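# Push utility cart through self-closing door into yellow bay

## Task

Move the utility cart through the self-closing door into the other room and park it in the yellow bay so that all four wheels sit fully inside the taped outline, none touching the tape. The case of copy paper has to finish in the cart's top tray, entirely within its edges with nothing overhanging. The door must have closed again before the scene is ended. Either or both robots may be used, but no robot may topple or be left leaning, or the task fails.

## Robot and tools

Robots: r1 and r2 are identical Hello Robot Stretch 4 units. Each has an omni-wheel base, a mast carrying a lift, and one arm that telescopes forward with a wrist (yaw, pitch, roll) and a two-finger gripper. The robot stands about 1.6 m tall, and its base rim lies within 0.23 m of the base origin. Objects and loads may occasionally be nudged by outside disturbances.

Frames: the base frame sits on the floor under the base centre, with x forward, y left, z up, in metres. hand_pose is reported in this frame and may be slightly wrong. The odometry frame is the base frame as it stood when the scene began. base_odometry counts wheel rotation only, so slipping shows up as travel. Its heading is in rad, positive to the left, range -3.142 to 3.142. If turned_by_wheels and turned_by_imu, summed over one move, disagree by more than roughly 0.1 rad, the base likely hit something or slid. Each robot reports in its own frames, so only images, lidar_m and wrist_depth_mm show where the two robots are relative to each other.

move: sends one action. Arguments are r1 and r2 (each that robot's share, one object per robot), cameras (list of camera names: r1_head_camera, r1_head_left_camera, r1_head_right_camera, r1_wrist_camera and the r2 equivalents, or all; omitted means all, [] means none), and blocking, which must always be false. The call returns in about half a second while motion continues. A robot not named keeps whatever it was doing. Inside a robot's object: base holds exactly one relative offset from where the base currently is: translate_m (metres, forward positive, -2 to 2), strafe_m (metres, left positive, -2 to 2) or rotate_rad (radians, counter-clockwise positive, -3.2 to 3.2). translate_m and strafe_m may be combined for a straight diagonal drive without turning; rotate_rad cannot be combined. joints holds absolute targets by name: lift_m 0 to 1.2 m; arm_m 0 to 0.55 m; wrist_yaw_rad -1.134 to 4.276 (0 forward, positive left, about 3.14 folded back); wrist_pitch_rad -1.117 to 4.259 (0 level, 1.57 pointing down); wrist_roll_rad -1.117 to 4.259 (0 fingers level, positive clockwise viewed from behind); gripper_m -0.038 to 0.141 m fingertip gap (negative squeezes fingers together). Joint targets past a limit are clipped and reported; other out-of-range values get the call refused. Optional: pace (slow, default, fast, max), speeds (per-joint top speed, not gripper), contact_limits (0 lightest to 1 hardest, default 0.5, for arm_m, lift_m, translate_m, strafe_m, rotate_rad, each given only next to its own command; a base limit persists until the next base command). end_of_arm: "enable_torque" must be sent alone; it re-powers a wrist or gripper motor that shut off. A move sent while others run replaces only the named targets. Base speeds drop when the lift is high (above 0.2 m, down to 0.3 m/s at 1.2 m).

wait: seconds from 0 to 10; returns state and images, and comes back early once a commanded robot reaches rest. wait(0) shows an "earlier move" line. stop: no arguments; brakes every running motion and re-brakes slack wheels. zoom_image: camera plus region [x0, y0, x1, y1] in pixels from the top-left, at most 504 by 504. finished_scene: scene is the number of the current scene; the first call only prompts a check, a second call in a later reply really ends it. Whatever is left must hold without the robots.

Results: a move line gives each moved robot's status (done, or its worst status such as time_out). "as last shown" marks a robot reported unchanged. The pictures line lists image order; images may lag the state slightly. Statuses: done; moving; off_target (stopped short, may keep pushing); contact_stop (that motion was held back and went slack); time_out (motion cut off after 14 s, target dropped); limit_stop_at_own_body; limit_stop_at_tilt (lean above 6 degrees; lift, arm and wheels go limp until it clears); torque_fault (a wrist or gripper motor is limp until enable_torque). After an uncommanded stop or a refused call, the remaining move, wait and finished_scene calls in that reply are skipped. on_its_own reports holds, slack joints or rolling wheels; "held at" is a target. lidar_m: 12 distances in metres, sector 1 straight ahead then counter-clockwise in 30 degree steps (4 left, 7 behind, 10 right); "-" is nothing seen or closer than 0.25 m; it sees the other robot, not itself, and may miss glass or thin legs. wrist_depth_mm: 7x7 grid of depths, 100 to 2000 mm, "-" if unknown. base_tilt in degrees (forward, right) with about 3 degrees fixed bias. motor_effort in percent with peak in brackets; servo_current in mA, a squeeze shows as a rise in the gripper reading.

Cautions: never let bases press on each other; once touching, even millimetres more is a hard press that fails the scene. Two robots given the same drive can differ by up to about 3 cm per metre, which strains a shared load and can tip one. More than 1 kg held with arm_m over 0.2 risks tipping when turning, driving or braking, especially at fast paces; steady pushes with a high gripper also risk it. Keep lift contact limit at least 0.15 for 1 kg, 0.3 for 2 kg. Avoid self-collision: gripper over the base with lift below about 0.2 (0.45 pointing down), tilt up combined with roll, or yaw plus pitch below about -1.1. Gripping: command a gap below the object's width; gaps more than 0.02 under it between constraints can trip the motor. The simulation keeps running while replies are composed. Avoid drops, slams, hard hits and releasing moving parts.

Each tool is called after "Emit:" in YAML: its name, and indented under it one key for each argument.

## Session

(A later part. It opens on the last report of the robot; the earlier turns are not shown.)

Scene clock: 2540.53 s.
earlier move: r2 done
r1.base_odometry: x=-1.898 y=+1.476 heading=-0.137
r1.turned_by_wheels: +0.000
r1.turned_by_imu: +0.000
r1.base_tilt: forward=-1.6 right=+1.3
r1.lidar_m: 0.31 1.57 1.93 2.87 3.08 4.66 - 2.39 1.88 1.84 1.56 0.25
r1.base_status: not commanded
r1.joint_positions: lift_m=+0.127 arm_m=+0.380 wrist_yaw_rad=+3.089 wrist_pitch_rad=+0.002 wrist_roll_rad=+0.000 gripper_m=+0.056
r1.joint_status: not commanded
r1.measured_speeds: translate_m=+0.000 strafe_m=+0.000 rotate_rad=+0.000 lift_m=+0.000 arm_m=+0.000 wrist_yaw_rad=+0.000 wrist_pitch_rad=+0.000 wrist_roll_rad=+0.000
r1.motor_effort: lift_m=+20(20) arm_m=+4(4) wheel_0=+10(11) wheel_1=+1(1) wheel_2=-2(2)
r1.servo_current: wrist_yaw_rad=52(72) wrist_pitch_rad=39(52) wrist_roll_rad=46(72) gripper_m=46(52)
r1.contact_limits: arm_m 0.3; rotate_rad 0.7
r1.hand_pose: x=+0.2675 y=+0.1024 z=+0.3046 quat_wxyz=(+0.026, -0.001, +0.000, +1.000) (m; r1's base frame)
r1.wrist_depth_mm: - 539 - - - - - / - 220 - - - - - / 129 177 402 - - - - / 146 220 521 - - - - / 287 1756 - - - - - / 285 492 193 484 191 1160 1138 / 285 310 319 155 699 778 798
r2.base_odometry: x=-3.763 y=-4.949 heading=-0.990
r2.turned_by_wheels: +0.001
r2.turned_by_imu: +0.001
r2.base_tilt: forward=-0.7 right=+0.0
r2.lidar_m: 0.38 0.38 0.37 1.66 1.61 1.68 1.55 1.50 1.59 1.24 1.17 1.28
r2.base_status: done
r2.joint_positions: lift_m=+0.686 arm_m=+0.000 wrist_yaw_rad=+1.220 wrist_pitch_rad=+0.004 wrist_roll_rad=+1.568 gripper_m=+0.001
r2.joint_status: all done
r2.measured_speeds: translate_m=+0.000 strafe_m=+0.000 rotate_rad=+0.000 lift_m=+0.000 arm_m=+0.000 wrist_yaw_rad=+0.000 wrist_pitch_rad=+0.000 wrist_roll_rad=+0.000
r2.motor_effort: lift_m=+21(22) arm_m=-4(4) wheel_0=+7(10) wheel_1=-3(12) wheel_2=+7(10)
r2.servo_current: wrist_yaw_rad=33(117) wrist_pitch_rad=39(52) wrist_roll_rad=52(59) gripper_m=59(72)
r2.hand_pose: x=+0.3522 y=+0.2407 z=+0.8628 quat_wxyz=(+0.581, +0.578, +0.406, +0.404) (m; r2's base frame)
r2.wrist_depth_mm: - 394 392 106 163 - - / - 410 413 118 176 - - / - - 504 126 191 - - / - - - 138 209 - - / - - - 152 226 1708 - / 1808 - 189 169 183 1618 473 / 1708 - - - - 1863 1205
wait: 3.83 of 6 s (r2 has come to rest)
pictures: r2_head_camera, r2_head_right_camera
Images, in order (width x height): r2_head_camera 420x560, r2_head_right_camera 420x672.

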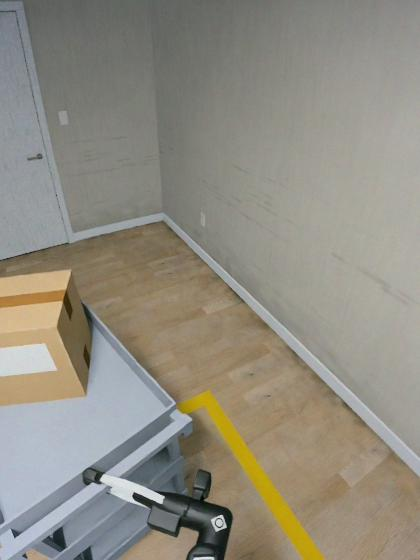

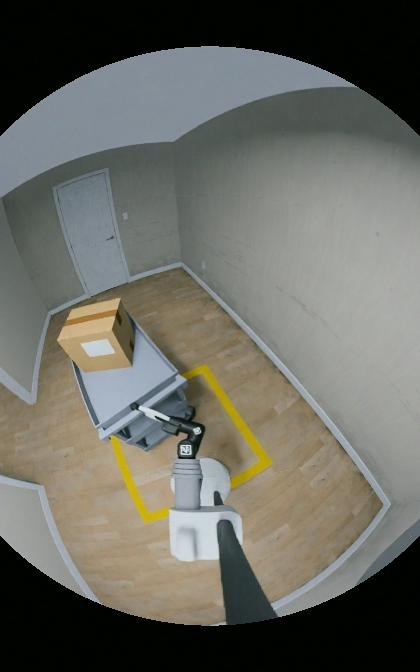

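Emit:
move:
  r2: {"base": {"translate_m": -0.060, "strafe_m": -0.255}, "joints": {"wrist_yaw_rad": 1.36}, "speeds": {"wrist_yaw_rad": 0.055}, "pace": "slow"}
  cameras: []
  blocking: false

Emit:
wait:
  seconds: 6
  cameras: ["r2_head_camera", "r2_head_left_camera"]

Scene clock: 2571.53 s.
move: r2 moving
r1.base_odometry: x=-1.898 y=+1.476 heading=-0.137
r1.turned_by_wheels: +0.000
r1.turned_by_imu: +0.000
r1.base_tilt: forward=-1.6 right=+1.3
r1.lidar_m: 0.32 1.56 1.97 2.88 3.10 4.69 - 2.39 1.88 1.86 1.54 0.25
r1.base_status: not commanded
r1.joint_positions: lift_m=+0.127 arm_m=+0.380 wrist_yaw_rad=+3.089 wrist_pitch_rad=+0.002 wrist_roll_rad=+0.000 gripper_m=+0.056
r1.joint_status: not commanded
r1.measured_speeds: translate_m=+0.000 strafe_m=+0.000 rotate_rad=+0.000 lift_m=+0.000 arm_m=+0.000 wrist_yaw_rad=+0.000 wrist_pitch_rad=+0.000 wrist_roll_rad=+0.000
r1.motor_effort: lift_m=+20(20) arm_m=+4(4) wheel_0=+10(10) wheel_1=+1(1) wheel_2=-2(2)
r1.servo_current: wrist_yaw_rad=39(65) wrist_pitch_rad=46(46) wrist_roll_rad=59(65) gripper_m=46(52)
r1.contact_limits: arm_m 0.3; rotate_rad 0.7
r1.hand_pose: x=+0.2675 y=+0.1024 z=+0.3046 quat_wxyz=(+0.026, -0.001, +0.000, +1.000) (m; r1's base frame)
r1.wrist_depth_mm: - 539 - - - - - / - 220 - - - - - / 129 177 399 - - - - / 146 219 512 - - - - / 287 1708 - - - - - / 285 492 193 488 190 1160 1118 / 283 309 317 156 699 768 809
r2.base_odometry: x=-3.776 y=-4.954 heading=-0.990
r2.turned_by_wheels: +0.001
r2.turned_by_imu: +0.001
r2.base_tilt: forward=-0.7 right=+0.1
r2.lidar_m: 0.41 0.39 0.37 1.66 1.61 1.74 1.54 1.50 1.58 1.21 1.18 1.27
r2.base_status: translate_m moving; strafe_m moving
r2.joint_positions: lift_m=+0.686 arm_m=+0.000 wrist_yaw_rad=+1.241 wrist_pitch_rad=+0.004 wrist_roll_rad=+1.568 gripper_m=+0.001
r2.joint_status: wrist_yaw_rad moving
r2.measured_speeds: translate_m=-0.011 strafe_m=-0.050 rotate_rad=+0.002 lift_m=+0.000 arm_m=+0.000 wrist_yaw_rad=+0.055 wrist_pitch_rad=+0.000 wrist_roll_rad=+0.000
r2.motor_effort: lift_m=+21(21) arm_m=-4(4) wheel_0=+6(11) wheel_1=-9(10) wheel_2=+8(9)
r2.servo_current: wrist_yaw_rad=59(59) wrist_pitch_rad=46(46) wrist_roll_rad=33(59) gripper_m=65(72)
r2.hand_pose: x=+0.3471 y=+0.2445 z=+0.8628 quat_wxyz=(+0.577, +0.574, +0.412, +0.410) (m; r2's base frame)
r2.wrist_depth_mm: - 392 389 106 164 - - / - 410 413 118 177 - - / - - 512 126 191 - - / - - - 138 210 - - / - - - 153 230 1756 530 / 1863 - 190 174 182 1618 473 / 1708 - - - - 1430 1182
pictures: none
No camera images: "cameras" was empty.

Scene clock: 2574.90 s.
earlier move: r2 done
r1.base_odometry: x=-1.898 y=+1.476 heading=-0.137
r1.turned_by_wheels: +0.000
r1.turned_by_imu: +0.000
r1.base_tilt: forward=-1.6 right=+1.3
r1.lidar_m: 0.29 1.57 1.96 2.87 3.13 4.65 - 2.37 1.89 1.85 1.54 0.25
r1.base_status: not commanded
r1.joint_positions: lift_m=+0.127 arm_m=+0.380 wrist_yaw_rad=+3.089 wrist_pitch_rad=+0.002 wrist_roll_rad=+0.000 gripper_m=+0.056
r1.joint_status: not commanded
r1.measured_speeds: translate_m=+0.000 strafe_m=+0.000 rotate_rad=+0.000 lift_m=+0.000 arm_m=+0.000 wrist_yaw_rad=+0.000 wrist_pitch_rad=+0.000 wrist_roll_rad=+0.000
r1.motor_effort: lift_m=+20(20) arm_m=+4(4) wheel_0=+11(11) wheel_1=+1(1) wheel_2=-2(2)
r1.servo_current: wrist_yaw_rad=72(72) wrist_pitch_rad=39(52) wrist_roll_rad=52(72) gripper_m=39(52)
r1.contact_limits: arm_m 0.3; rotate_rad 0.7
r1.hand_pose: x=+0.2675 y=+0.1024 z=+0.3046 quat_wxyz=(+0.026, -0.001, +0.000, +1.000) (m; r1's base frame)
r1.wrist_depth_mm: - 544 - - - - - / - 220 - - - - - / 129 177 402 - - - - / 146 220 517 - - - - / 287 1708 - - - - - / 285 496 193 484 190 1160 1118 / 283 310 319 156 699 778 809
r2.base_odometry: x=-4.009 y=-5.039 heading=-0.990
r2.turned_by_wheels: +0.000
r2.turned_by_imu: +0.000
r2.base_tilt: forward=-0.6 right=+0.1
r2.lidar_m: 0.45 0.39 0.32 1.86 1.82 1.82 1.39 1.34 1.36 1.02 0.98 1.06
r2.base_status: done
r2.joint_positions: lift_m=+0.686 arm_m=+0.000 wrist_yaw_rad=+1.360 wrist_pitch_rad=+0.004 wrist_roll_rad=+1.568 gripper_m=+0.001
r2.joint_status: all done
r2.measured_speeds: translate_m=+0.000 strafe_m=+0.000 rotate_rad=+0.000 lift_m=+0.000 arm_m=+0.000 wrist_yaw_rad=+0.000 wrist_pitch_rad=+0.000 wrist_roll_rad=+0.000
r2.motor_effort: lift_m=+21(21) arm_m=-4(4) wheel_0=+5(11) wheel_1=-4(10) wheel_2=+5(10)
r2.servo_current: wrist_yaw_rad=39(85) wrist_pitch_rad=46(52) wrist_roll_rad=46(59) gripper_m=65(72)
r2.hand_pose: x=+0.3168 y=+0.2637 z=+0.8628 quat_wxyz=(+0.551, +0.548, +0.445, +0.444) (m; r2's base frame)
r2.wrist_depth_mm: - 462 436 123 178 - - / - 410 410 128 187 - - / - 504 473 138 204 - - / - - 580 147 215 - - / - - - 161 231 1863 - / 1983 - 190 172 185 1618 484 / 1756 - - - - 1808 1205
wait: 3.37 of 6 s (r2 has come to rest)
pictures: r2_head_camera, r2_head_left_camera
Images, in order (width x height): r2_head_camera 420x560, r2_head_left_camera 420x672.

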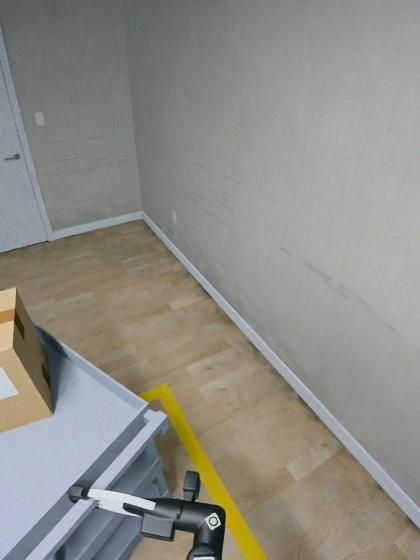

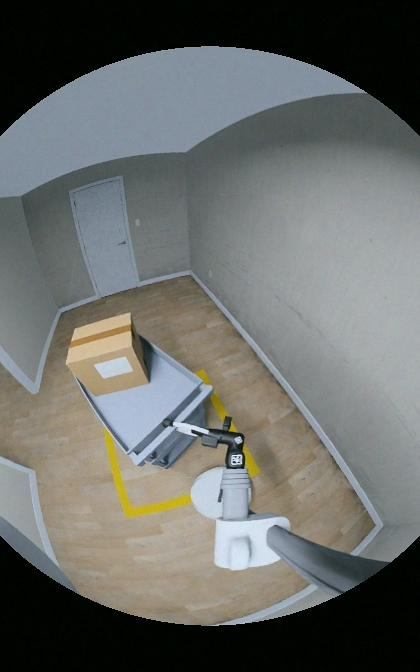

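Emit:
zoom_image:
  camera: "r2_head_camera"
  region: [0, 370, 270, 560]

Emit:
zoom_image:
  camera: "r2_head_left_camera"
  region: [50, 300, 290, 540]

Scaled by 1.867 from the camera's 420x560 image, which has a finer 1200x1600 frame.

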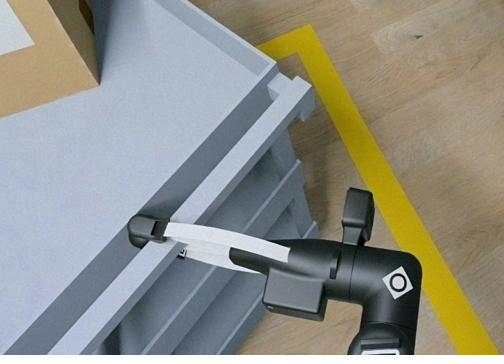

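Scaled by 2.100 from the camera's 420x672 image, which has a finer 600x960 frame.

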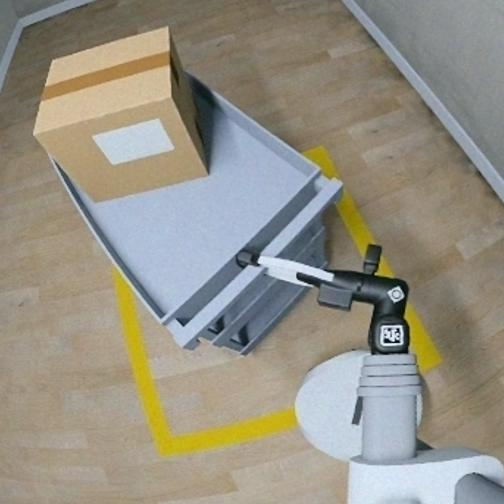

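Emit:
move:
  r2: {"base": {"translate_m": -0.042, "strafe_m": -0.050}, "pace": "slow"}
  cameras: []
  blocking: false

Emit:
wait:
  seconds: 4
  cameras: ["r2_head_camera", "r2_head_left_camera", "r2_wrist_camera"]

Scene clock: 2600.67 s.
move: r2 moving
r1.base_odometry: x=-1.898 y=+1.476 heading=-0.137
r1.turned_by_wheels: +0.000
r1.turned_by_imu: +0.000
r1.base_tilt: forward=-1.6 right=+1.3
r1.lidar_m: 0.27 1.57 1.94 2.87 3.12 4.66 - 2.36 1.89 1.84 1.57 0.25
r1.base_status: not commanded
r1.joint_positions: lift_m=+0.127 arm_m=+0.380 wrist_yaw_rad=+3.089 wrist_pitch_rad=+0.002 wrist_roll_rad=+0.000 gripper_m=+0.056
r1.joint_status: not commanded
r1.measured_speeds: translate_m=+0.000 strafe_m=+0.000 rotate_rad=+0.000 lift_m=+0.000 arm_m=+0.000 wrist_yaw_rad=+0.000 wrist_pitch_rad=+0.000 wrist_roll_rad=+0.000
r1.motor_effort: lift_m=+20(20) arm_m=+4(4) wheel_0=+10(10) wheel_1=+0(1) wheel_2=-2(2)
r1.servo_current: wrist_yaw_rad=39(65) wrist_pitch_rad=39(46) wrist_roll_rad=46(59) gripper_m=39(46)
r1.contact_limits: arm_m 0.3; rotate_rad 0.7
r1.hand_pose: x=+0.2675 y=+0.1024 z=+0.3046 quat_wxyz=(+0.026, -0.001, +0.000, +1.000) (m; r1's base frame)
r1.wrist_depth_mm: - 539 - - - - - / - 220 - - - - - / 130 177 402 - - - - / 146 220 517 - - - - / 287 1756 - - - - - / 285 492 193 492 190 1160 1118 / 282 310 317 155 699 768 798
r2.base_odometry: x=-4.022 y=-5.038 heading=-0.989
r2.turned_by_wheels: +0.001
r2.turned_by_imu: +0.001
r2.base_tilt: forward=-0.7 right=+0.0
r2.lidar_m: 0.45 0.40 0.31 1.87 1.81 1.81 1.36 1.32 1.35 1.01 0.98 1.05
r2.base_status: translate_m moving; strafe_m moving
r2.joint_positions: lift_m=+0.686 arm_m=+0.000 wrist_yaw_rad=+1.360 wrist_pitch_rad=+0.004 wrist_roll_rad=+1.568 gripper_m=+0.001
r2.joint_status: not commanded
r2.measured_speeds: translate_m=-0.031 strafe_m=-0.037 rotate_rad=+0.002 lift_m=+0.000 arm_m=+0.000 wrist_yaw_rad=+0.000 wrist_pitch_rad=+0.000 wrist_roll_rad=+0.000
r2.motor_effort: lift_m=+21(21) arm_m=-4(4) wheel_0=+4(8) wheel_1=-9(11) wheel_2=+10(10)
r2.servo_current: wrist_yaw_rad=33(52) wrist_pitch_rad=39(46) wrist_roll_rad=52(59) gripper_m=65(72)
r2.hand_pose: x=+0.3168 y=+0.2637 z=+0.8628 quat_wxyz=(+0.551, +0.548, +0.445, +0.444) (m; r2's base frame)
r2.wrist_depth_mm: - 473 459 125 179 - - / - 410 413 130 190 - - / - 504 469 140 205 - - / - - 580 150 217 - - / - - - 166 232 1808 - / - - 189 174 182 1576 484 / 1756 - - - - 1863 1205
pictures: none
No camera images: "cameras" was empty.

Scene clock: 2602.07 s.
earlier move: r2 done
r1.base_odometry: x=-1.898 y=+1.476 heading=-0.137
r1.turned_by_wheels: +0.000
r1.turned_by_imu: +0.000
r1.base_tilt: forward=-1.6 right=+1.3
r1.lidar_m: 0.29 1.58 1.96 2.85 3.12 4.68 - 2.38 1.90 1.83 1.55 0.25
r1.base_status: not commanded
r1.joint_positions: lift_m=+0.127 arm_m=+0.380 wrist_yaw_rad=+3.089 wrist_pitch_rad=+0.002 wrist_roll_rad=+0.000 gripper_m=+0.056
r1.joint_status: not commanded
r1.measured_speeds: translate_m=+0.000 strafe_m=+0.000 rotate_rad=+0.000 lift_m=+0.000 arm_m=+0.000 wrist_yaw_rad=+0.000 wrist_pitch_rad=+0.000 wrist_roll_rad=+0.000
r1.motor_effort: lift_m=+20(20) arm_m=+4(4) wheel_0=+10(10) wheel_1=+1(1) wheel_2=-2(2)
r1.servo_current: wrist_yaw_rad=65(65) wrist_pitch_rad=46(52) wrist_roll_rad=59(59) gripper_m=46(46)
r1.contact_limits: arm_m 0.3; rotate_rad 0.7
r1.hand_pose: x=+0.2675 y=+0.1024 z=+0.3046 quat_wxyz=(+0.026, -0.001, +0.000, +1.000) (m; r1's base frame)
r1.wrist_depth_mm: - 544 - - - - - / - 220 - - - - - / 129 177 399 - - - - / 146 220 512 - - - - / 287 1708 - - - - - / 285 488 193 488 191 1160 1118 / 282 310 317 155 699 768 809
r2.base_odometry: x=-4.074 y=-5.031 heading=-0.990
r2.turned_by_wheels: +0.000
r2.turned_by_imu: +0.000
r2.base_tilt: forward=-0.7 right=+0.1
r2.lidar_m: 0.49 0.39 0.33 1.86 1.83 1.75 1.32 1.28 1.33 0.99 0.97 1.02
r2.base_status: done
r2.joint_positions: lift_m=+0.686 arm_m=+0.000 wrist_yaw_rad=+1.359 wrist_pitch_rad=+0.004 wrist_roll_rad=+1.568 gripper_m=+0.001
r2.joint_status: not commanded
r2.measured_speeds: translate_m=+0.000 strafe_m=+0.000 rotate_rad=+0.000 lift_m=+0.000 arm_m=+0.000 wrist_yaw_rad=+0.000 wrist_pitch_rad=+0.000 wrist_roll_rad=+0.000
r2.motor_effort: lift_m=+21(21) arm_m=-4(4) wheel_0=+3(9) wheel_1=-5(11) wheel_2=+5(10)
r2.servo_current: wrist_yaw_rad=39(59) wrist_pitch_rad=46(52) wrist_roll_rad=33(59) gripper_m=59(78)
r2.hand_pose: x=+0.3171 y=+0.2635 z=+0.8628 quat_wxyz=(+0.552, +0.549, +0.445, +0.444) (m; r2's base frame)
r2.wrist_depth_mm: - - 484 131 185 - - / - 427 424 137 195 - - / - 500 466 145 209 - - / - - 559 156 219 - - / - - - 168 233 - - / - - 189 175 183 1618 496 / 1808 - - - 266 1863 1182
wait: 1.40 of 4 s (r2 has come to rest)
pictures: r2_head_camera, r2_head_left_camera, r2_wrist_camera
Images, in order (width x height): r2_head_camera 420x560, r2_head_left_camera 420x672, r2_wrist_camera 616x392.

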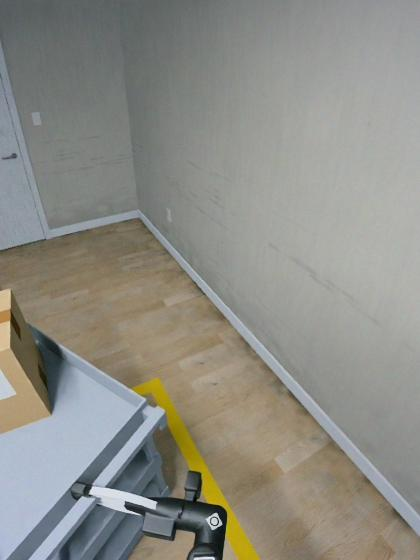

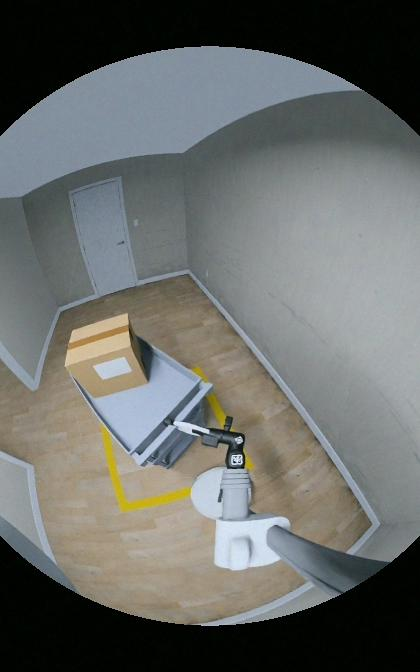

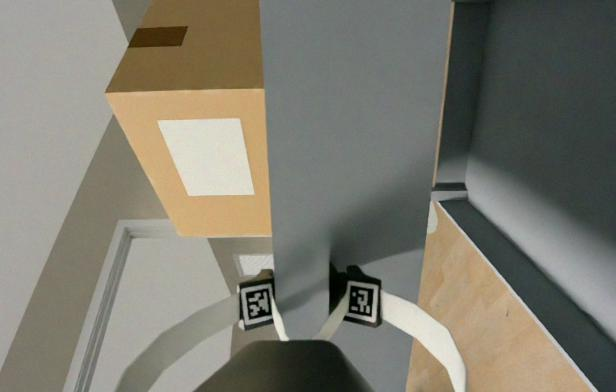

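Emit:
zoom_image:
  camera: "r2_head_left_camera"
  region: [60, 320, 270, 530]

Emit:
zoom_image:
  camera: "r2_head_camera"
  region: [0, 360, 270, 560]

Scaled by 2.400 from the camera's 420x672 image, which has a finer 600x960 frame.

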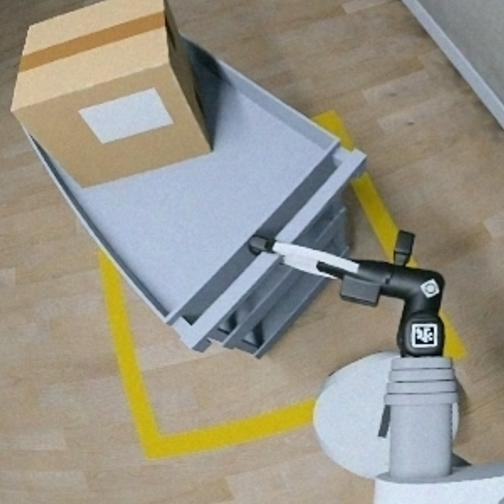

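Scaled by 1.867 from the camera's 420x560 image, which has a finer 1200x1600 frame.

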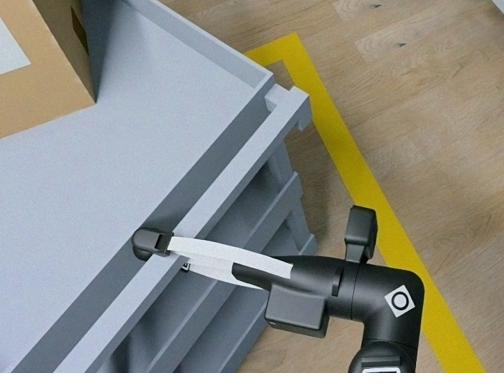

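Emit:
move:
  r2: {"joints": {"gripper_m": 0.09}, "pace": "slow"}
  cameras: []
  blocking: false

Emit:
wait:
  seconds: 3
  cameras: ["r2_head_camera", "r2_wrist_camera"]

Scene clock: 2626.03 s.
move: r2 moving
r1.base_odometry: x=-1.898 y=+1.476 heading=-0.137
r1.turned_by_wheels: +0.000
r1.turned_by_imu: +0.000
r1.base_tilt: forward=-1.6 right=+1.2
r1.lidar_m: 0.30 1.56 1.96 2.86 3.10 4.66 - 2.41 1.91 1.83 1.55 0.25
r1.base_status: not commanded
r1.joint_positions: lift_m=+0.127 arm_m=+0.380 wrist_yaw_rad=+3.089 wrist_pitch_rad=+0.002 wrist_roll_rad=+0.000 gripper_m=+0.056
r1.joint_status: not commanded
r1.measured_speeds: translate_m=+0.000 strafe_m=+0.000 rotate_rad=+0.000 lift_m=+0.000 arm_m=+0.000 wrist_yaw_rad=+0.000 wrist_pitch_rad=+0.000 wrist_roll_rad=+0.000
r1.motor_effort: lift_m=+20(20) arm_m=+4(4) wheel_0=+9(10) wheel_1=+1(1) wheel_2=-2(2)
r1.servo_current: wrist_yaw_rad=59(65) wrist_pitch_rad=46(46) wrist_roll_rad=39(65) gripper_m=52(52)
r1.contact_limits: arm_m 0.3; rotate_rad 0.7
r1.hand_pose: x=+0.2675 y=+0.1024 z=+0.3046 quat_wxyz=(+0.026, -0.001, +0.000, +1.000) (m; r1's base frame)
r1.wrist_depth_mm: - 544 - - - - - / - 220 - - - - - / 129 177 399 - - - - / 146 220 517 - - - - / 287 1661 - - - - - / 286 492 193 484 191 1160 1118 / 283 310 317 156 699 768 809
r2.base_odometry: x=-4.074 y=-5.031 heading=-0.990
r2.turned_by_wheels: +0.000
r2.turned_by_imu: +0.000
r2.base_tilt: forward=-0.7 right=+0.1
r2.lidar_m: 0.49 0.39 0.31 1.88 1.81 1.74 1.31 1.28 1.31 1.01 0.96 1.03
r2.base_status: not commanded
r2.joint_positions: lift_m=+0.686 arm_m=+0.000 wrist_yaw_rad=+1.359 wrist_pitch_rad=+0.004 wrist_roll_rad=+1.568 gripper_m=+0.010
r2.joint_status: gripper_m moving
r2.measured_speeds: translate_m=+0.000 strafe_m=+0.000 rotate_rad=+0.000 lift_m=+0.000 arm_m=+0.000 wrist_yaw_rad=+0.000 wrist_pitch_rad=+0.002 wrist_roll_rad=+0.000
r2.motor_effort: lift_m=+21(21) arm_m=-4(4) wheel_0=+2(3) wheel_1=-5(5) wheel_2=+4(5)
r2.servo_current: wrist_yaw_rad=52(59) wrist_pitch_rad=46(46) wrist_roll_rad=46(52) gripper_m=52(85)
r2.hand_pose: x=+0.3171 y=+0.2635 z=+0.8627 quat_wxyz=(+0.552, +0.549, +0.445, +0.444) (m; r2's base frame)
r2.wrist_depth_mm: - - 488 132 185 - - / - 424 424 138 196 - - / - 500 462 147 208 - - / - - 564 156 220 - - / - - - 169 234 1808 - / - - 192 176 188 1618 496 / 1863 - - - - 1499 1255
pictures: none
No camera images: "cameras" was empty.

Scene clock: 2628.97 s.
earlier move: r2 done
r1.base_odometry: x=-1.898 y=+1.476 heading=-0.137
r1.turned_by_wheels: +0.000
r1.turned_by_imu: +0.000
r1.base_tilt: forward=-1.5 right=+1.3
r1.lidar_m: 0.29 1.57 1.94 2.86 3.11 4.68 - 2.39 1.89 1.83 1.57 0.26
r1.base_status: not commanded
r1.joint_positions: lift_m=+0.127 arm_m=+0.380 wrist_yaw_rad=+3.089 wrist_pitch_rad=+0.002 wrist_roll_rad=+0.000 gripper_m=+0.056
r1.joint_status: not commanded
r1.measured_speeds: translate_m=+0.000 strafe_m=+0.000 rotate_rad=+0.000 lift_m=+0.000 arm_m=+0.000 wrist_yaw_rad=+0.000 wrist_pitch_rad=+0.000 wrist_roll_rad=+0.000
r1.motor_effort: lift_m=+20(20) arm_m=+4(4) wheel_0=+9(10) wheel_1=+0(1) wheel_2=-2(2)
r1.servo_current: wrist_yaw_rad=65(72) wrist_pitch_rad=39(46) wrist_roll_rad=46(65) gripper_m=39(52)
r1.contact_limits: arm_m 0.3; rotate_rad 0.7
r1.hand_pose: x=+0.2675 y=+0.1024 z=+0.3046 quat_wxyz=(+0.026, -0.001, +0.000, +1.000) (m; r1's base frame)
r1.wrist_depth_mm: - 539 - - - - - / - 220 - - - - - / 129 177 402 - - - - / 146 220 517 - - - - / 287 1708 - - - - - / 286 492 193 488 191 1182 1118 / 282 310 319 155 699 778 798
r2.base_odometry: x=-4.074 y=-5.031 heading=-0.990
r2.turned_by_wheels: +0.000
r2.turned_by_imu: +0.000
r2.base_tilt: forward=-0.6 right=+0.1
r2.lidar_m: 0.48 0.41 0.33 1.88 1.83 1.72 1.31 1.26 1.31 0.99 0.97 1.00
r2.base_status: not commanded
r2.joint_positions: lift_m=+0.686 arm_m=+0.000 wrist_yaw_rad=+1.359 wrist_pitch_rad=+0.004 wrist_roll_rad=+1.568 gripper_m=+0.090
r2.joint_status: all done
r2.measured_speeds: translate_m=+0.000 strafe_m=+0.000 rotate_rad=+0.000 lift_m=+0.000 arm_m=+0.000 wrist_yaw_rad=+0.000 wrist_pitch_rad=+0.000 wrist_roll_rad=+0.000
r2.motor_effort: lift_m=+20(21) arm_m=-3(4) wheel_0=+3(3) wheel_1=-4(5) wheel_2=+3(5)
r2.servo_current: wrist_yaw_rad=46(59) wrist_pitch_rad=46(52) wrist_roll_rad=59(65) gripper_m=52(91)
r2.hand_pose: x=+0.3171 y=+0.2635 z=+0.8629 quat_wxyz=(+0.552, +0.549, +0.445, +0.444) (m; r2's base frame)
r2.wrist_depth_mm: - - 473 134 188 - - / - 430 421 143 200 - - / - - 480 152 211 - - / - - 585 160 224 - - / - - - 172 236 1921 - / - - 191 182 193 1661 504 / 1756 - - - - 1708 1205
wait: 2.93 of 3 s (r2 has come to rest)
pictures: r2_head_camera, r2_wrist_camera
Images, in order (width x height): r2_head_camera 420x560, r2_wrist_camera 616x392.

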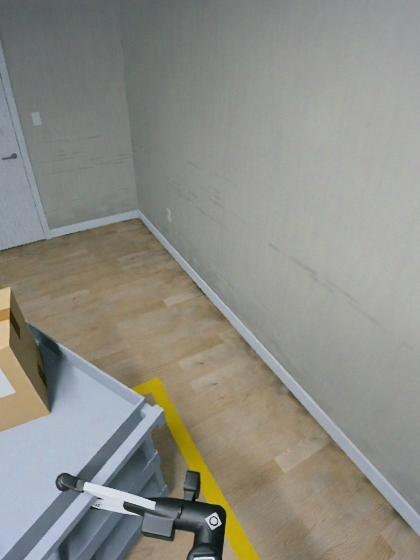

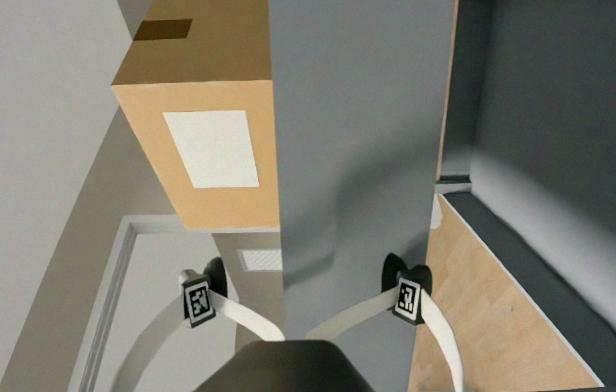

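Emit:
move:
  r2: {"base": {"translate_m": -0.043, "strafe_m": -0.195}, "pace": "slow"}
  cameras: []
  blocking: false

Emit:
wait:
  seconds: 4
  cameras: ["r2_head_camera", "r2_head_left_camera", "r2_wrist_camera"]

Scene clock: 2665.70 s.
move: r2 moving
r1.base_odometry: x=-1.898 y=+1.476 heading=-0.137
r1.turned_by_wheels: +0.000
r1.turned_by_imu: +0.000
r1.base_tilt: forward=-1.6 right=+1.3
r1.lidar_m: 0.31 1.55 1.92 2.88 3.13 4.66 - 2.40 1.87 1.83 1.56 0.25
r1.base_status: not commanded
r1.joint_positions: lift_m=+0.127 arm_m=+0.380 wrist_yaw_rad=+3.089 wrist_pitch_rad=+0.002 wrist_roll_rad=+0.000 gripper_m=+0.056
r1.joint_status: not commanded
r1.measured_speeds: translate_m=+0.000 strafe_m=+0.000 rotate_rad=+0.000 lift_m=+0.000 arm_m=+0.000 wrist_yaw_rad=+0.000 wrist_pitch_rad=+0.000 wrist_roll_rad=+0.000
r1.motor_effort: lift_m=+20(20) arm_m=+4(4) wheel_0=+10(10) wheel_1=+1(1) wheel_2=-2(2)
r1.servo_current: wrist_yaw_rad=46(65) wrist_pitch_rad=33(52) wrist_roll_rad=26(65) gripper_m=33(46)
r1.contact_limits: arm_m 0.3; rotate_rad 0.7
r1.hand_pose: x=+0.2675 y=+0.1024 z=+0.3046 quat_wxyz=(+0.026, -0.001, +0.000, +1.000) (m; r1's base frame)
r1.wrist_depth_mm: - 544 - - - - - / - 220 - - - - - / 129 177 402 - - - - / 146 220 517 - - - - / 289 1708 - - - - - / 285 492 192 484 190 1160 1118 / 282 310 317 156 691 768 809
r2.base_odometry: x=-4.086 y=-5.036 heading=-0.989
r2.turned_by_wheels: +0.000
r2.turned_by_imu: +0.001
r2.base_tilt: forward=-0.7 right=+0.0
r2.lidar_m: 0.47 0.39 0.33 1.90 1.83 1.75 1.30 1.27 1.30 0.95 0.96 1.02
r2.base_status: translate_m moving; strafe_m moving
r2.joint_positions: lift_m=+0.686 arm_m=+0.000 wrist_yaw_rad=+1.359 wrist_pitch_rad=+0.004 wrist_roll_rad=+1.568 gripper_m=+0.090
r2.joint_status: not commanded
r2.measured_speeds: translate_m=-0.012 strafe_m=-0.050 rotate_rad=+0.002 lift_m=+0.000 arm_m=+0.000 wrist_yaw_rad=+0.000 wrist_pitch_rad=+0.000 wrist_roll_rad=+0.000
r2.motor_effort: lift_m=+20(20) arm_m=-4(4) wheel_0=+5(10) wheel_1=-7(9) wheel_2=+5(7)
r2.servo_current: wrist_yaw_rad=59(59) wrist_pitch_rad=46(46) wrist_roll_rad=59(59) gripper_m=59(59)
r2.hand_pose: x=+0.3171 y=+0.2635 z=+0.8629 quat_wxyz=(+0.552, +0.549, +0.445, +0.444) (m; r2's base frame)
r2.wrist_depth_mm: - - 492 145 198 - - / - 442 436 154 210 759 - / - - 492 161 223 - - / - - 591 173 236 - - / - - - 188 250 1863 - / - - 191 196 193 1661 496 / 1863 - - - - 1756 1205
pictures: none
No camera images: "cameras" was empty.

Scene clock: 2668.43 s.
earlier move: r2 done
r1.base_odometry: x=-1.898 y=+1.476 heading=-0.137
r1.turned_by_wheels: +0.000
r1.turned_by_imu: +0.000
r1.base_tilt: forward=-1.6 right=+1.3
r1.lidar_m: 0.33 1.57 1.93 2.86 3.13 4.67 - 2.39 1.89 1.83 1.56 0.25
r1.base_status: not commanded
r1.joint_positions: lift_m=+0.127 arm_m=+0.380 wrist_yaw_rad=+3.089 wrist_pitch_rad=+0.002 wrist_roll_rad=+0.000 gripper_m=+0.056
r1.joint_status: not commanded
r1.measured_speeds: translate_m=+0.000 strafe_m=+0.000 rotate_rad=+0.000 lift_m=+0.000 arm_m=+0.000 wrist_yaw_rad=+0.000 wrist_pitch_rad=+0.000 wrist_roll_rad=+0.000
r1.motor_effort: lift_m=+20(20) arm_m=+4(4) wheel_0=+10(11) wheel_1=+1(1) wheel_2=-2(2)
r1.servo_current: wrist_yaw_rad=52(78) wrist_pitch_rad=39(52) wrist_roll_rad=33(65) gripper_m=39(46)
r1.contact_limits: arm_m 0.3; rotate_rad 0.7
r1.hand_pose: x=+0.2675 y=+0.1024 z=+0.3046 quat_wxyz=(+0.026, -0.001, +0.000, +1.000) (m; r1's base frame)
r1.wrist_depth_mm: - 539 - - - - - / - 220 - - - - - / 129 177 402 - - - - / 146 220 517 - - - - / 287 1756 - - - - - / 283 492 193 484 190 1138 1118 / 285 309 319 155 699 778 809
r2.base_odometry: x=-4.260 y=-5.103 heading=-0.989
r2.turned_by_wheels: +0.000
r2.turned_by_imu: +0.000
r2.base_tilt: forward=-0.7 right=+0.1
r2.lidar_m: 1.23 0.52 0.50 2.03 2.00 1.59 1.19 1.16 1.11 0.80 0.78 0.87
r2.base_status: done
r2.joint_positions: lift_m=+0.686 arm_m=+0.000 wrist_yaw_rad=+1.359 wrist_pitch_rad=+0.004 wrist_roll_rad=+1.568 gripper_m=+0.090
r2.joint_status: not commanded
r2.measured_speeds: translate_m=+0.000 strafe_m=+0.000 rotate_rad=+0.000 lift_m=+0.000 arm_m=+0.000 wrist_yaw_rad=+0.000 wrist_pitch_rad=+0.000 wrist_roll_rad=+0.000
r2.motor_effort: lift_m=+20(20) arm_m=-4(4) wheel_0=+4(10) wheel_1=-6(9) wheel_2=+5(8)
r2.servo_current: wrist_yaw_rad=46(59) wrist_pitch_rad=46(46) wrist_roll_rad=33(59) gripper_m=59(59)
r2.hand_pose: x=+0.3171 y=+0.2635 z=+0.8629 quat_wxyz=(+0.552, +0.549, +0.445, +0.444) (m; r2's base frame)
r2.wrist_depth_mm: - - - 330 357 357 - / - - 654 377 - - - / - - 647 397 1025 - - / - - 809 427 1042 - 427 / - - - 462 - - 459 / - - 191 469 190 530 492 / - - - - 517 1618 1138
wait: 2.73 of 4 s (r2 has come to rest)
pictures: r2_head_camera, r2_head_left_camera, r2_wrist_camera
Images, in order (width x height): r2_head_camera 420x560, r2_head_left_camera 420x672, r2_wrist_camera 616x392.

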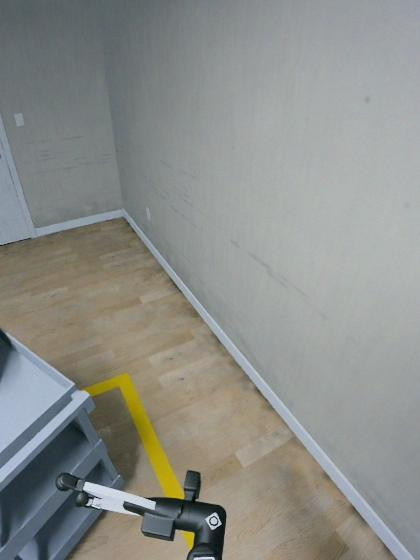

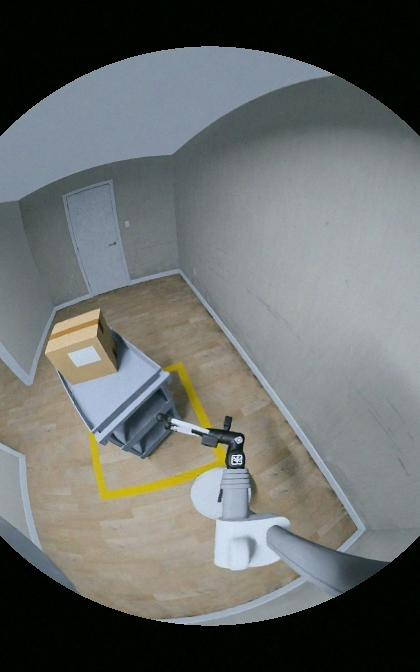

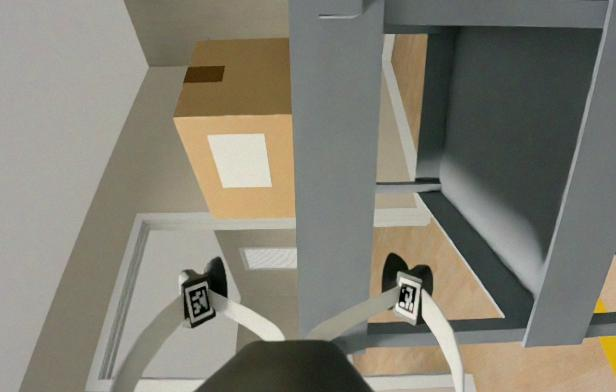

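Emit:
move:
  r2: {"joints": {"wrist_yaw_rad": 3.0}, "pace": "default"}
  cameras: ["r1_head_camera", "r1_head_right_camera", "r1_head_left_camera"]
  blocking: false

Scene clock: 2694.40 s.
move: r2 moving
r1.base_odometry: x=-1.898 y=+1.476 heading=-0.137
r1.turned_by_wheels: +0.000
r1.turned_by_imu: +0.000
r1.base_tilt: forward=-1.6 right=+1.2
r1.lidar_m: 0.32 1.58 1.94 2.87 3.14 4.66 - 2.39 1.89 1.84 1.55 0.25
r1.base_status: not commanded
r1.joint_positions: lift_m=+0.127 arm_m=+0.380 wrist_yaw_rad=+3.089 wrist_pitch_rad=+0.002 wrist_roll_rad=+0.000 gripper_m=+0.056
r1.joint_status: not commanded
r1.measured_speeds: translate_m=+0.000 strafe_m=+0.000 rotate_rad=+0.000 lift_m=+0.000 arm_m=+0.000 wrist_yaw_rad=+0.000 wrist_pitch_rad=+0.000 wrist_roll_rad=+0.000
r1.motor_effort: lift_m=+20(20) arm_m=+4(4) wheel_0=+10(11) wheel_1=+0(1) wheel_2=-2(2)
r1.servo_current: wrist_yaw_rad=46(59) wrist_pitch_rad=39(52) wrist_roll_rad=52(59) gripper_m=46(46)
r1.contact_limits: arm_m 0.3; rotate_rad 0.7
r1.hand_pose: x=+0.2675 y=+0.1024 z=+0.3046 quat_wxyz=(+0.026, -0.001, +0.000, +1.000) (m; r1's base frame)
r1.wrist_depth_mm: - 539 - - - - - / - 220 - - - - - / 129 178 402 - - - - / 146 221 517 - - - - / 287 1661 - - - - - / 285 496 193 484 190 1138 1138 / 283 309 317 155 699 759 809
r2.base_odometry: x=-4.260 y=-5.103 heading=-0.989
r2.turned_by_wheels: +0.000
r2.turned_by_imu: +0.000
r2.base_tilt: forward=-0.7 right=+0.1
r2.lidar_m: 1.26 0.53 0.52 2.02 1.97 1.59 1.20 1.15 1.11 0.84 0.81 0.87
r2.base_status: not commanded
r2.joint_positions: lift_m=+0.686 arm_m=+0.000 wrist_yaw_rad=+1.923 wrist_pitch_rad=+0.004 wrist_roll_rad=+1.568 gripper_m=+0.090
r2.joint_status: wrist_yaw_rad moving
r2.measured_speeds: translate_m=+0.000 strafe_m=+0.000 rotate_rad=+0.000 lift_m=+0.000 arm_m=+0.000 wrist_yaw_rad=+1.740 wrist_pitch_rad=+0.000 wrist_roll_rad=+0.000
r2.motor_effort: lift_m=+20(20) arm_m=-4(4) wheel_0=+4(4) wheel_1=-5(5) wheel_2=+5(6)
r2.servo_current: wrist_yaw_rad=78(137) wrist_pitch_rad=33(52) wrist_roll_rad=46(59) gripper_m=52(59)
r2.hand_pose: x=+0.1534 y=+0.3008 z=+0.8629 quat_wxyz=(+0.406, +0.403, +0.580, +0.580) (m; r2's base frame)
r2.wrist_depth_mm: - - - 357 - - - / - - - 407 - 1808 439 / - - - 473 488 1537 477 / - - - - - 1756 1229 / - - - - - 1756 1205 / 1863 - 190 - 187 1537 1205 / - - - - - 1661 1205
pictures: r1_head_camera, r1_head_left_camera, r1_head_right_camera
Images, in order (width x height): r1_head_camera 420x560, r1_head_left_camera 420x672, r1_head_right_camera 420x672.

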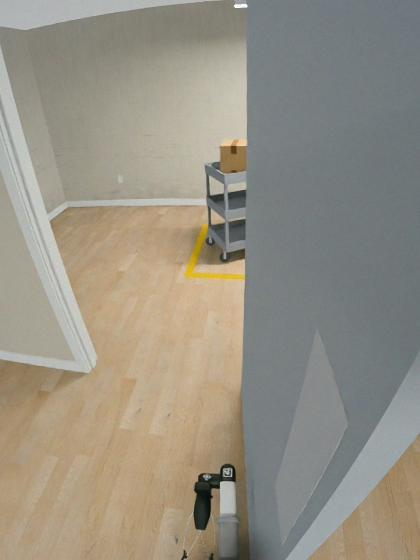

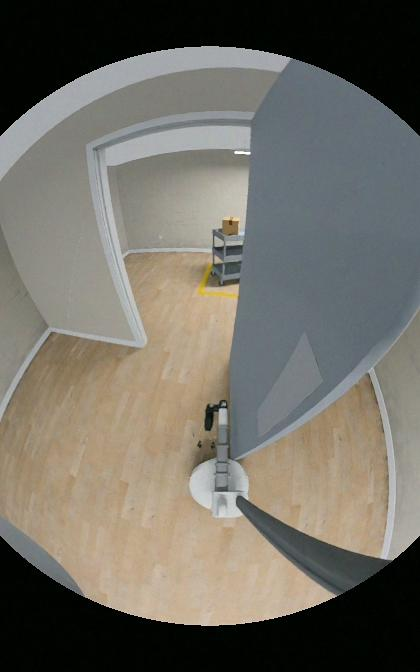

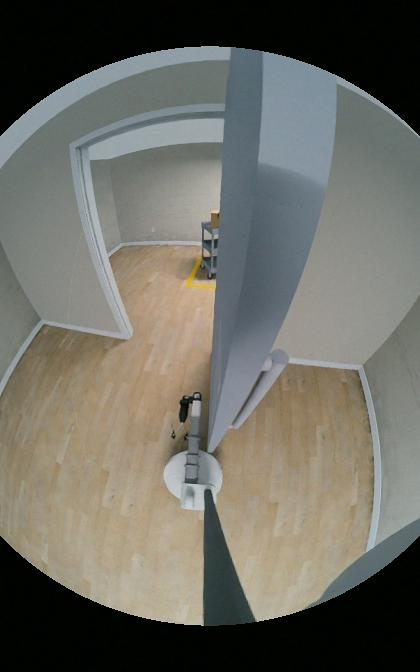

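Emit:
zoom_image:
  camera: "r1_head_camera"
  region: [160, 120, 300, 300]

Emit:
zoom_image:
  camera: "r1_head_left_camera"
  region: [170, 200, 270, 310]

Scaled by 2.800 from the camera's 420x560 image, which has a finer 600x800 frame.

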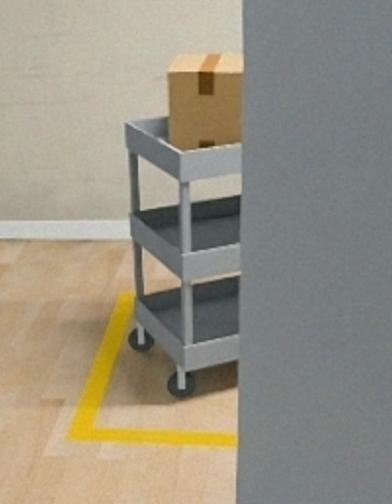

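Scaled by 4.582 from the camera's 420x672 image, which has a finer 600x960 frame.

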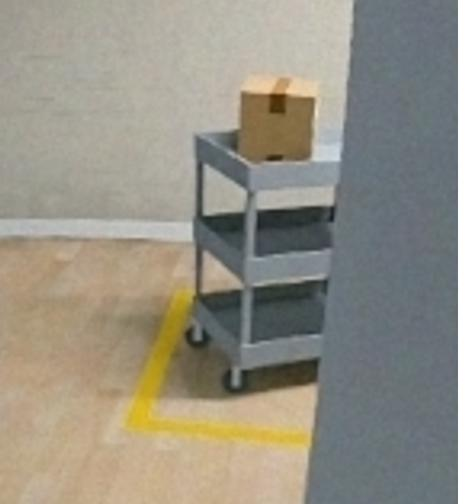

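Emit:
wait:
  seconds: 0
  cameras: ["r2_head_left_camera", "r2_head_camera"]

Emit:
zoom_image:
  camera: "r2_head_left_camera"
  region: [70, 360, 250, 520]

Emit:
zoom_image:
  camera: "r2_head_camera"
  region: [0, 360, 270, 560]

Scene clock: 2718.73 s.
earlier move: r2 done
r1.base_odometry: x=-1.898 y=+1.476 heading=-0.137
r1.turned_by_wheels: +0.000
r1.turned_by_imu: +0.000
r1.base_tilt: forward=-1.6 right=+1.3
r1.lidar_m: 0.30 1.58 1.95 2.88 3.11 4.66 - 2.38 1.89 1.85 1.55 0.26
r1.base_status: not commanded
r1.joint_positions: lift_m=+0.127 arm_m=+0.380 wrist_yaw_rad=+3.089 wrist_pitch_rad=+0.002 wrist_roll_rad=+0.000 gripper_m=+0.056
r1.joint_status: not commanded
r1.measured_speeds: translate_m=+0.000 strafe_m=+0.000 rotate_rad=+0.000 lift_m=+0.000 arm_m=+0.000 wrist_yaw_rad=+0.000 wrist_pitch_rad=+0.000 wrist_roll_rad=+0.000
r1.motor_effort: lift_m=+20(20) arm_m=+4(4) wheel_0=+10(11) wheel_1=+1(1) wheel_2=-2(2)
r1.servo_current: wrist_yaw_rad=46(59) wrist_pitch_rad=39(52) wrist_roll_rad=46(72) gripper_m=46(46)
r1.contact_limits: arm_m 0.3; rotate_rad 0.7
r1.hand_pose: x=+0.2675 y=+0.1024 z=+0.3046 quat_wxyz=(+0.026, -0.001, +0.000, +1.000) (m; r1's base frame)
r1.wrist_depth_mm: - 535 - - - - - / - 220 - - - - - / 129 178 402 - - - - / 146 220 521 - - - - / 286 1708 - - - - - / 285 496 193 484 190 1160 1138 / 282 309 319 155 699 778 809
r2.base_odometry: x=-4.260 y=-5.103 heading=-0.989
r2.turned_by_wheels: +0.000
r2.turned_by_imu: +0.000
r2.base_tilt: forward=-0.7 right=+0.0
r2.lidar_m: 1.25 0.55 0.53 2.04 1.99 1.58 1.19 1.15 1.09 0.84 0.80 0.86
r2.base_status: not commanded
r2.joint_positions: lift_m=+0.686 arm_m=+0.000 wrist_yaw_rad=+2.997 wrist_pitch_rad=+0.004 wrist_roll_rad=+1.568 gripper_m=+0.090
r2.joint_status: all done
r2.measured_speeds: translate_m=+0.000 strafe_m=+0.000 rotate_rad=+0.000 lift_m=+0.000 arm_m=+0.000 wrist_yaw_rad=+0.000 wrist_pitch_rad=+0.000 wrist_roll_rad=+0.000
r2.motor_effort: lift_m=+20(20) arm_m=-4(4) wheel_0=+4(4) wheel_1=-5(6) wheel_2=+5(6)
r2.servo_current: wrist_yaw_rad=33(137) wrist_pitch_rad=46(52) wrist_roll_rad=52(59) gripper_m=52(59)
r2.hand_pose: x=-0.1019 y=+0.1280 z=+0.8629 quat_wxyz=(+0.053, +0.050, +0.705, +0.706) (m; r2's base frame)
r2.wrist_depth_mm: - - - - - 1661 1182 / - - - - - 1708 1160 / - - - - - 1661 1229 / - - - - - 1537 1205 / - - - - - 1464 1205 / - - 190 - 187 1336 1182 / - - 278 - - - 1205
pictures: r2_head_camera, r2_head_left_camera
Images, in order (width x height): r2_head_camera 420x560, r2_head_left_camera 420x672.

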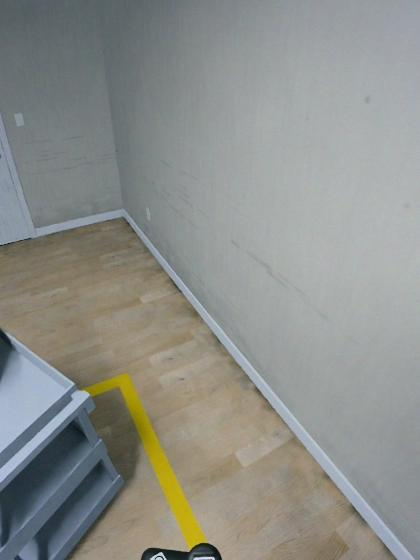

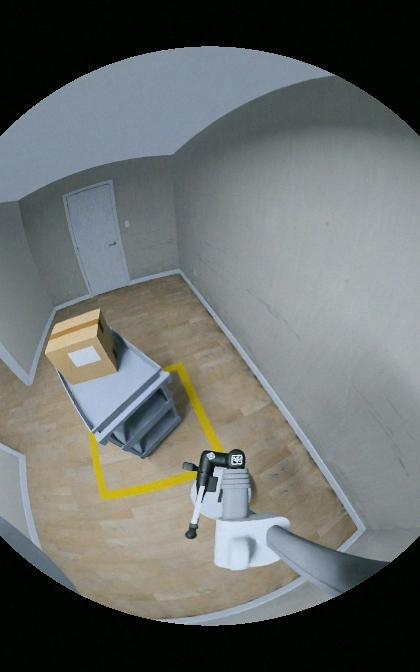

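Scaled by 2.800 from the camera's 420x672 image, which has a finer 600x960 frame.

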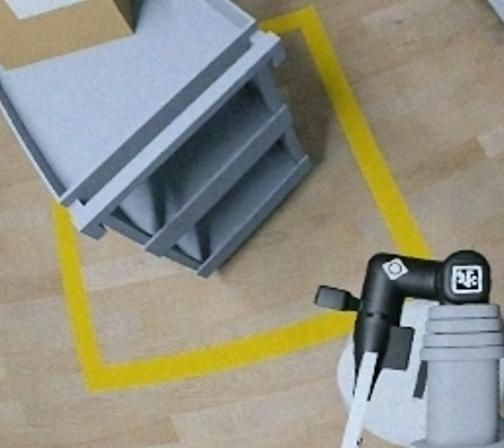

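Scaled by 1.867 from the camera's 420x560 image, which has a finer 1200x1600 frame.

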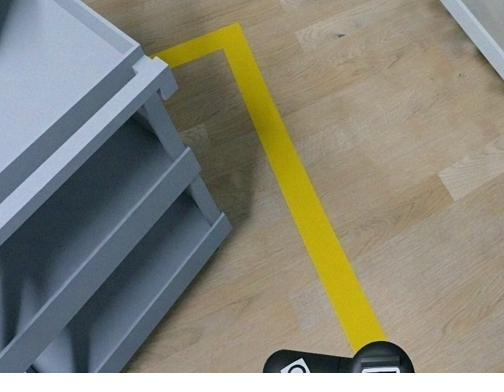

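Emit:
wait:
  seconds: 0
  cameras: ["r1_head_camera"]

Emit:
zoom_image:
  camera: "r1_head_camera"
  region: [175, 210, 255, 290]

Scene clock: 2736.23 s.
r1.base_odometry: x=-1.898 y=+1.476 heading=-0.137
r1.turned_by_wheels: +0.000
r1.turned_by_imu: +0.000
r1.base_tilt: forward=-1.6 right=+1.3
r1.lidar_m: 0.30 1.60 1.94 2.88 3.11 4.66 - 2.38 1.87 1.81 1.56 0.25
r1.base_status: not commanded
r1.joint_positions: lift_m=+0.127 arm_m=+0.380 wrist_yaw_rad=+3.089 wrist_pitch_rad=+0.002 wrist_roll_rad=+0.000 gripper_m=+0.056
r1.joint_status: not commanded
r1.measured_speeds: translate_m=+0.000 strafe_m=+0.000 rotate_rad=+0.000 lift_m=+0.000 arm_m=+0.000 wrist_yaw_rad=+0.000 wrist_pitch_rad=+0.000 wrist_roll_rad=+0.000
r1.motor_effort: lift_m=+20(20) arm_m=+4(4) wheel_0=+10(11) wheel_1=+1(1) wheel_2=-2(2)
r1.servo_current: wrist_yaw_rad=65(59) wrist_pitch_rad=46(52) wrist_roll_rad=39(72) gripper_m=46(46)
r1.contact_limits: arm_m 0.3; rotate_rad 0.7
r1.hand_pose: x=+0.2675 y=+0.1024 z=+0.3046 quat_wxyz=(+0.026, -0.001, +0.000, +1.000) (m; r1's base frame)
r1.wrist_depth_mm: - 544 - - - - - / - 220 - - - - - / 129 178 402 - - - - / 146 220 517 - - - - / 287 1756 - - - - - / 283 492 193 488 191 1160 1138 / 283 309 319 155 691 768 809
r2.base_odometry: x=-4.260 y=-5.103 heading=-0.989
r2.turned_by_wheels: +0.000
r2.turned_by_imu: +0.000
r2.base_tilt: forward=-0.7 right=+0.1
r2.lidar_m: 1.27 0.53 0.50 2.06 2.00 1.59 1.17 1.15 1.11 0.82 0.80 0.89
r2.base_status: not commanded
r2.joint_positions: lift_m=+0.686 arm_m=+0.000 wrist_yaw_rad=+2.997 wrist_pitch_rad=+0.004 wrist_roll_rad=+1.568 gripper_m=+0.090
r2.joint_status: all done
r2.measured_speeds: translate_m=+0.000 strafe_m=+0.000 rotate_rad=+0.000 lift_m=+0.000 arm_m=+0.000 wrist_yaw_rad=+0.000 wrist_pitch_rad=+0.000 wrist_roll_rad=+0.000
r2.motor_effort: lift_m=+20(20) arm_m=-4(4) wheel_0=+4(4) wheel_1=-5(6) wheel_2=+5(6)
r2.servo_current: wrist_yaw_rad=52(137) wrist_pitch_rad=46(52) wrist_roll_rad=52(59) gripper_m=59(59)
r2.hand_pose: x=-0.1019 y=+0.1280 z=+0.8629 quat_wxyz=(+0.053, +0.050, +0.705, +0.706) (m; r2's base frame)
r2.wrist_depth_mm: - - - - - 1708 1229 / - - - - - 1756 1205 / - - - - - 1661 1182 / - - - - - 1537 1229 / - - - - - 1464 1205 / - - 190 - 186 1336 1229 / - - 277 - - - 1182
pictures: r1_head_camera
Images, in order (width x height): r1_head_camera 420x560.

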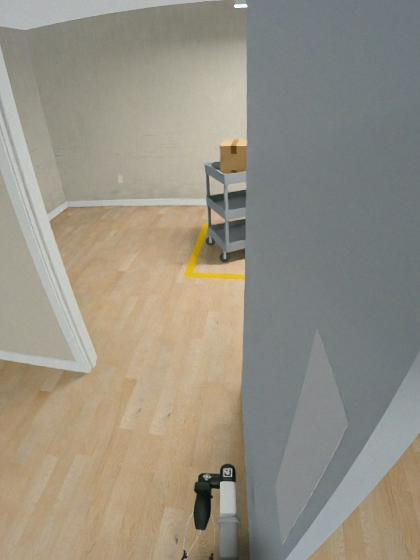

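Scaled by 6.300 from the camera's 420x560 image, which has a finer 600x800 frame.

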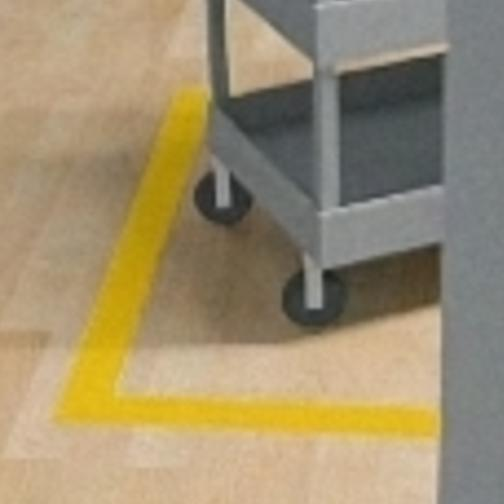

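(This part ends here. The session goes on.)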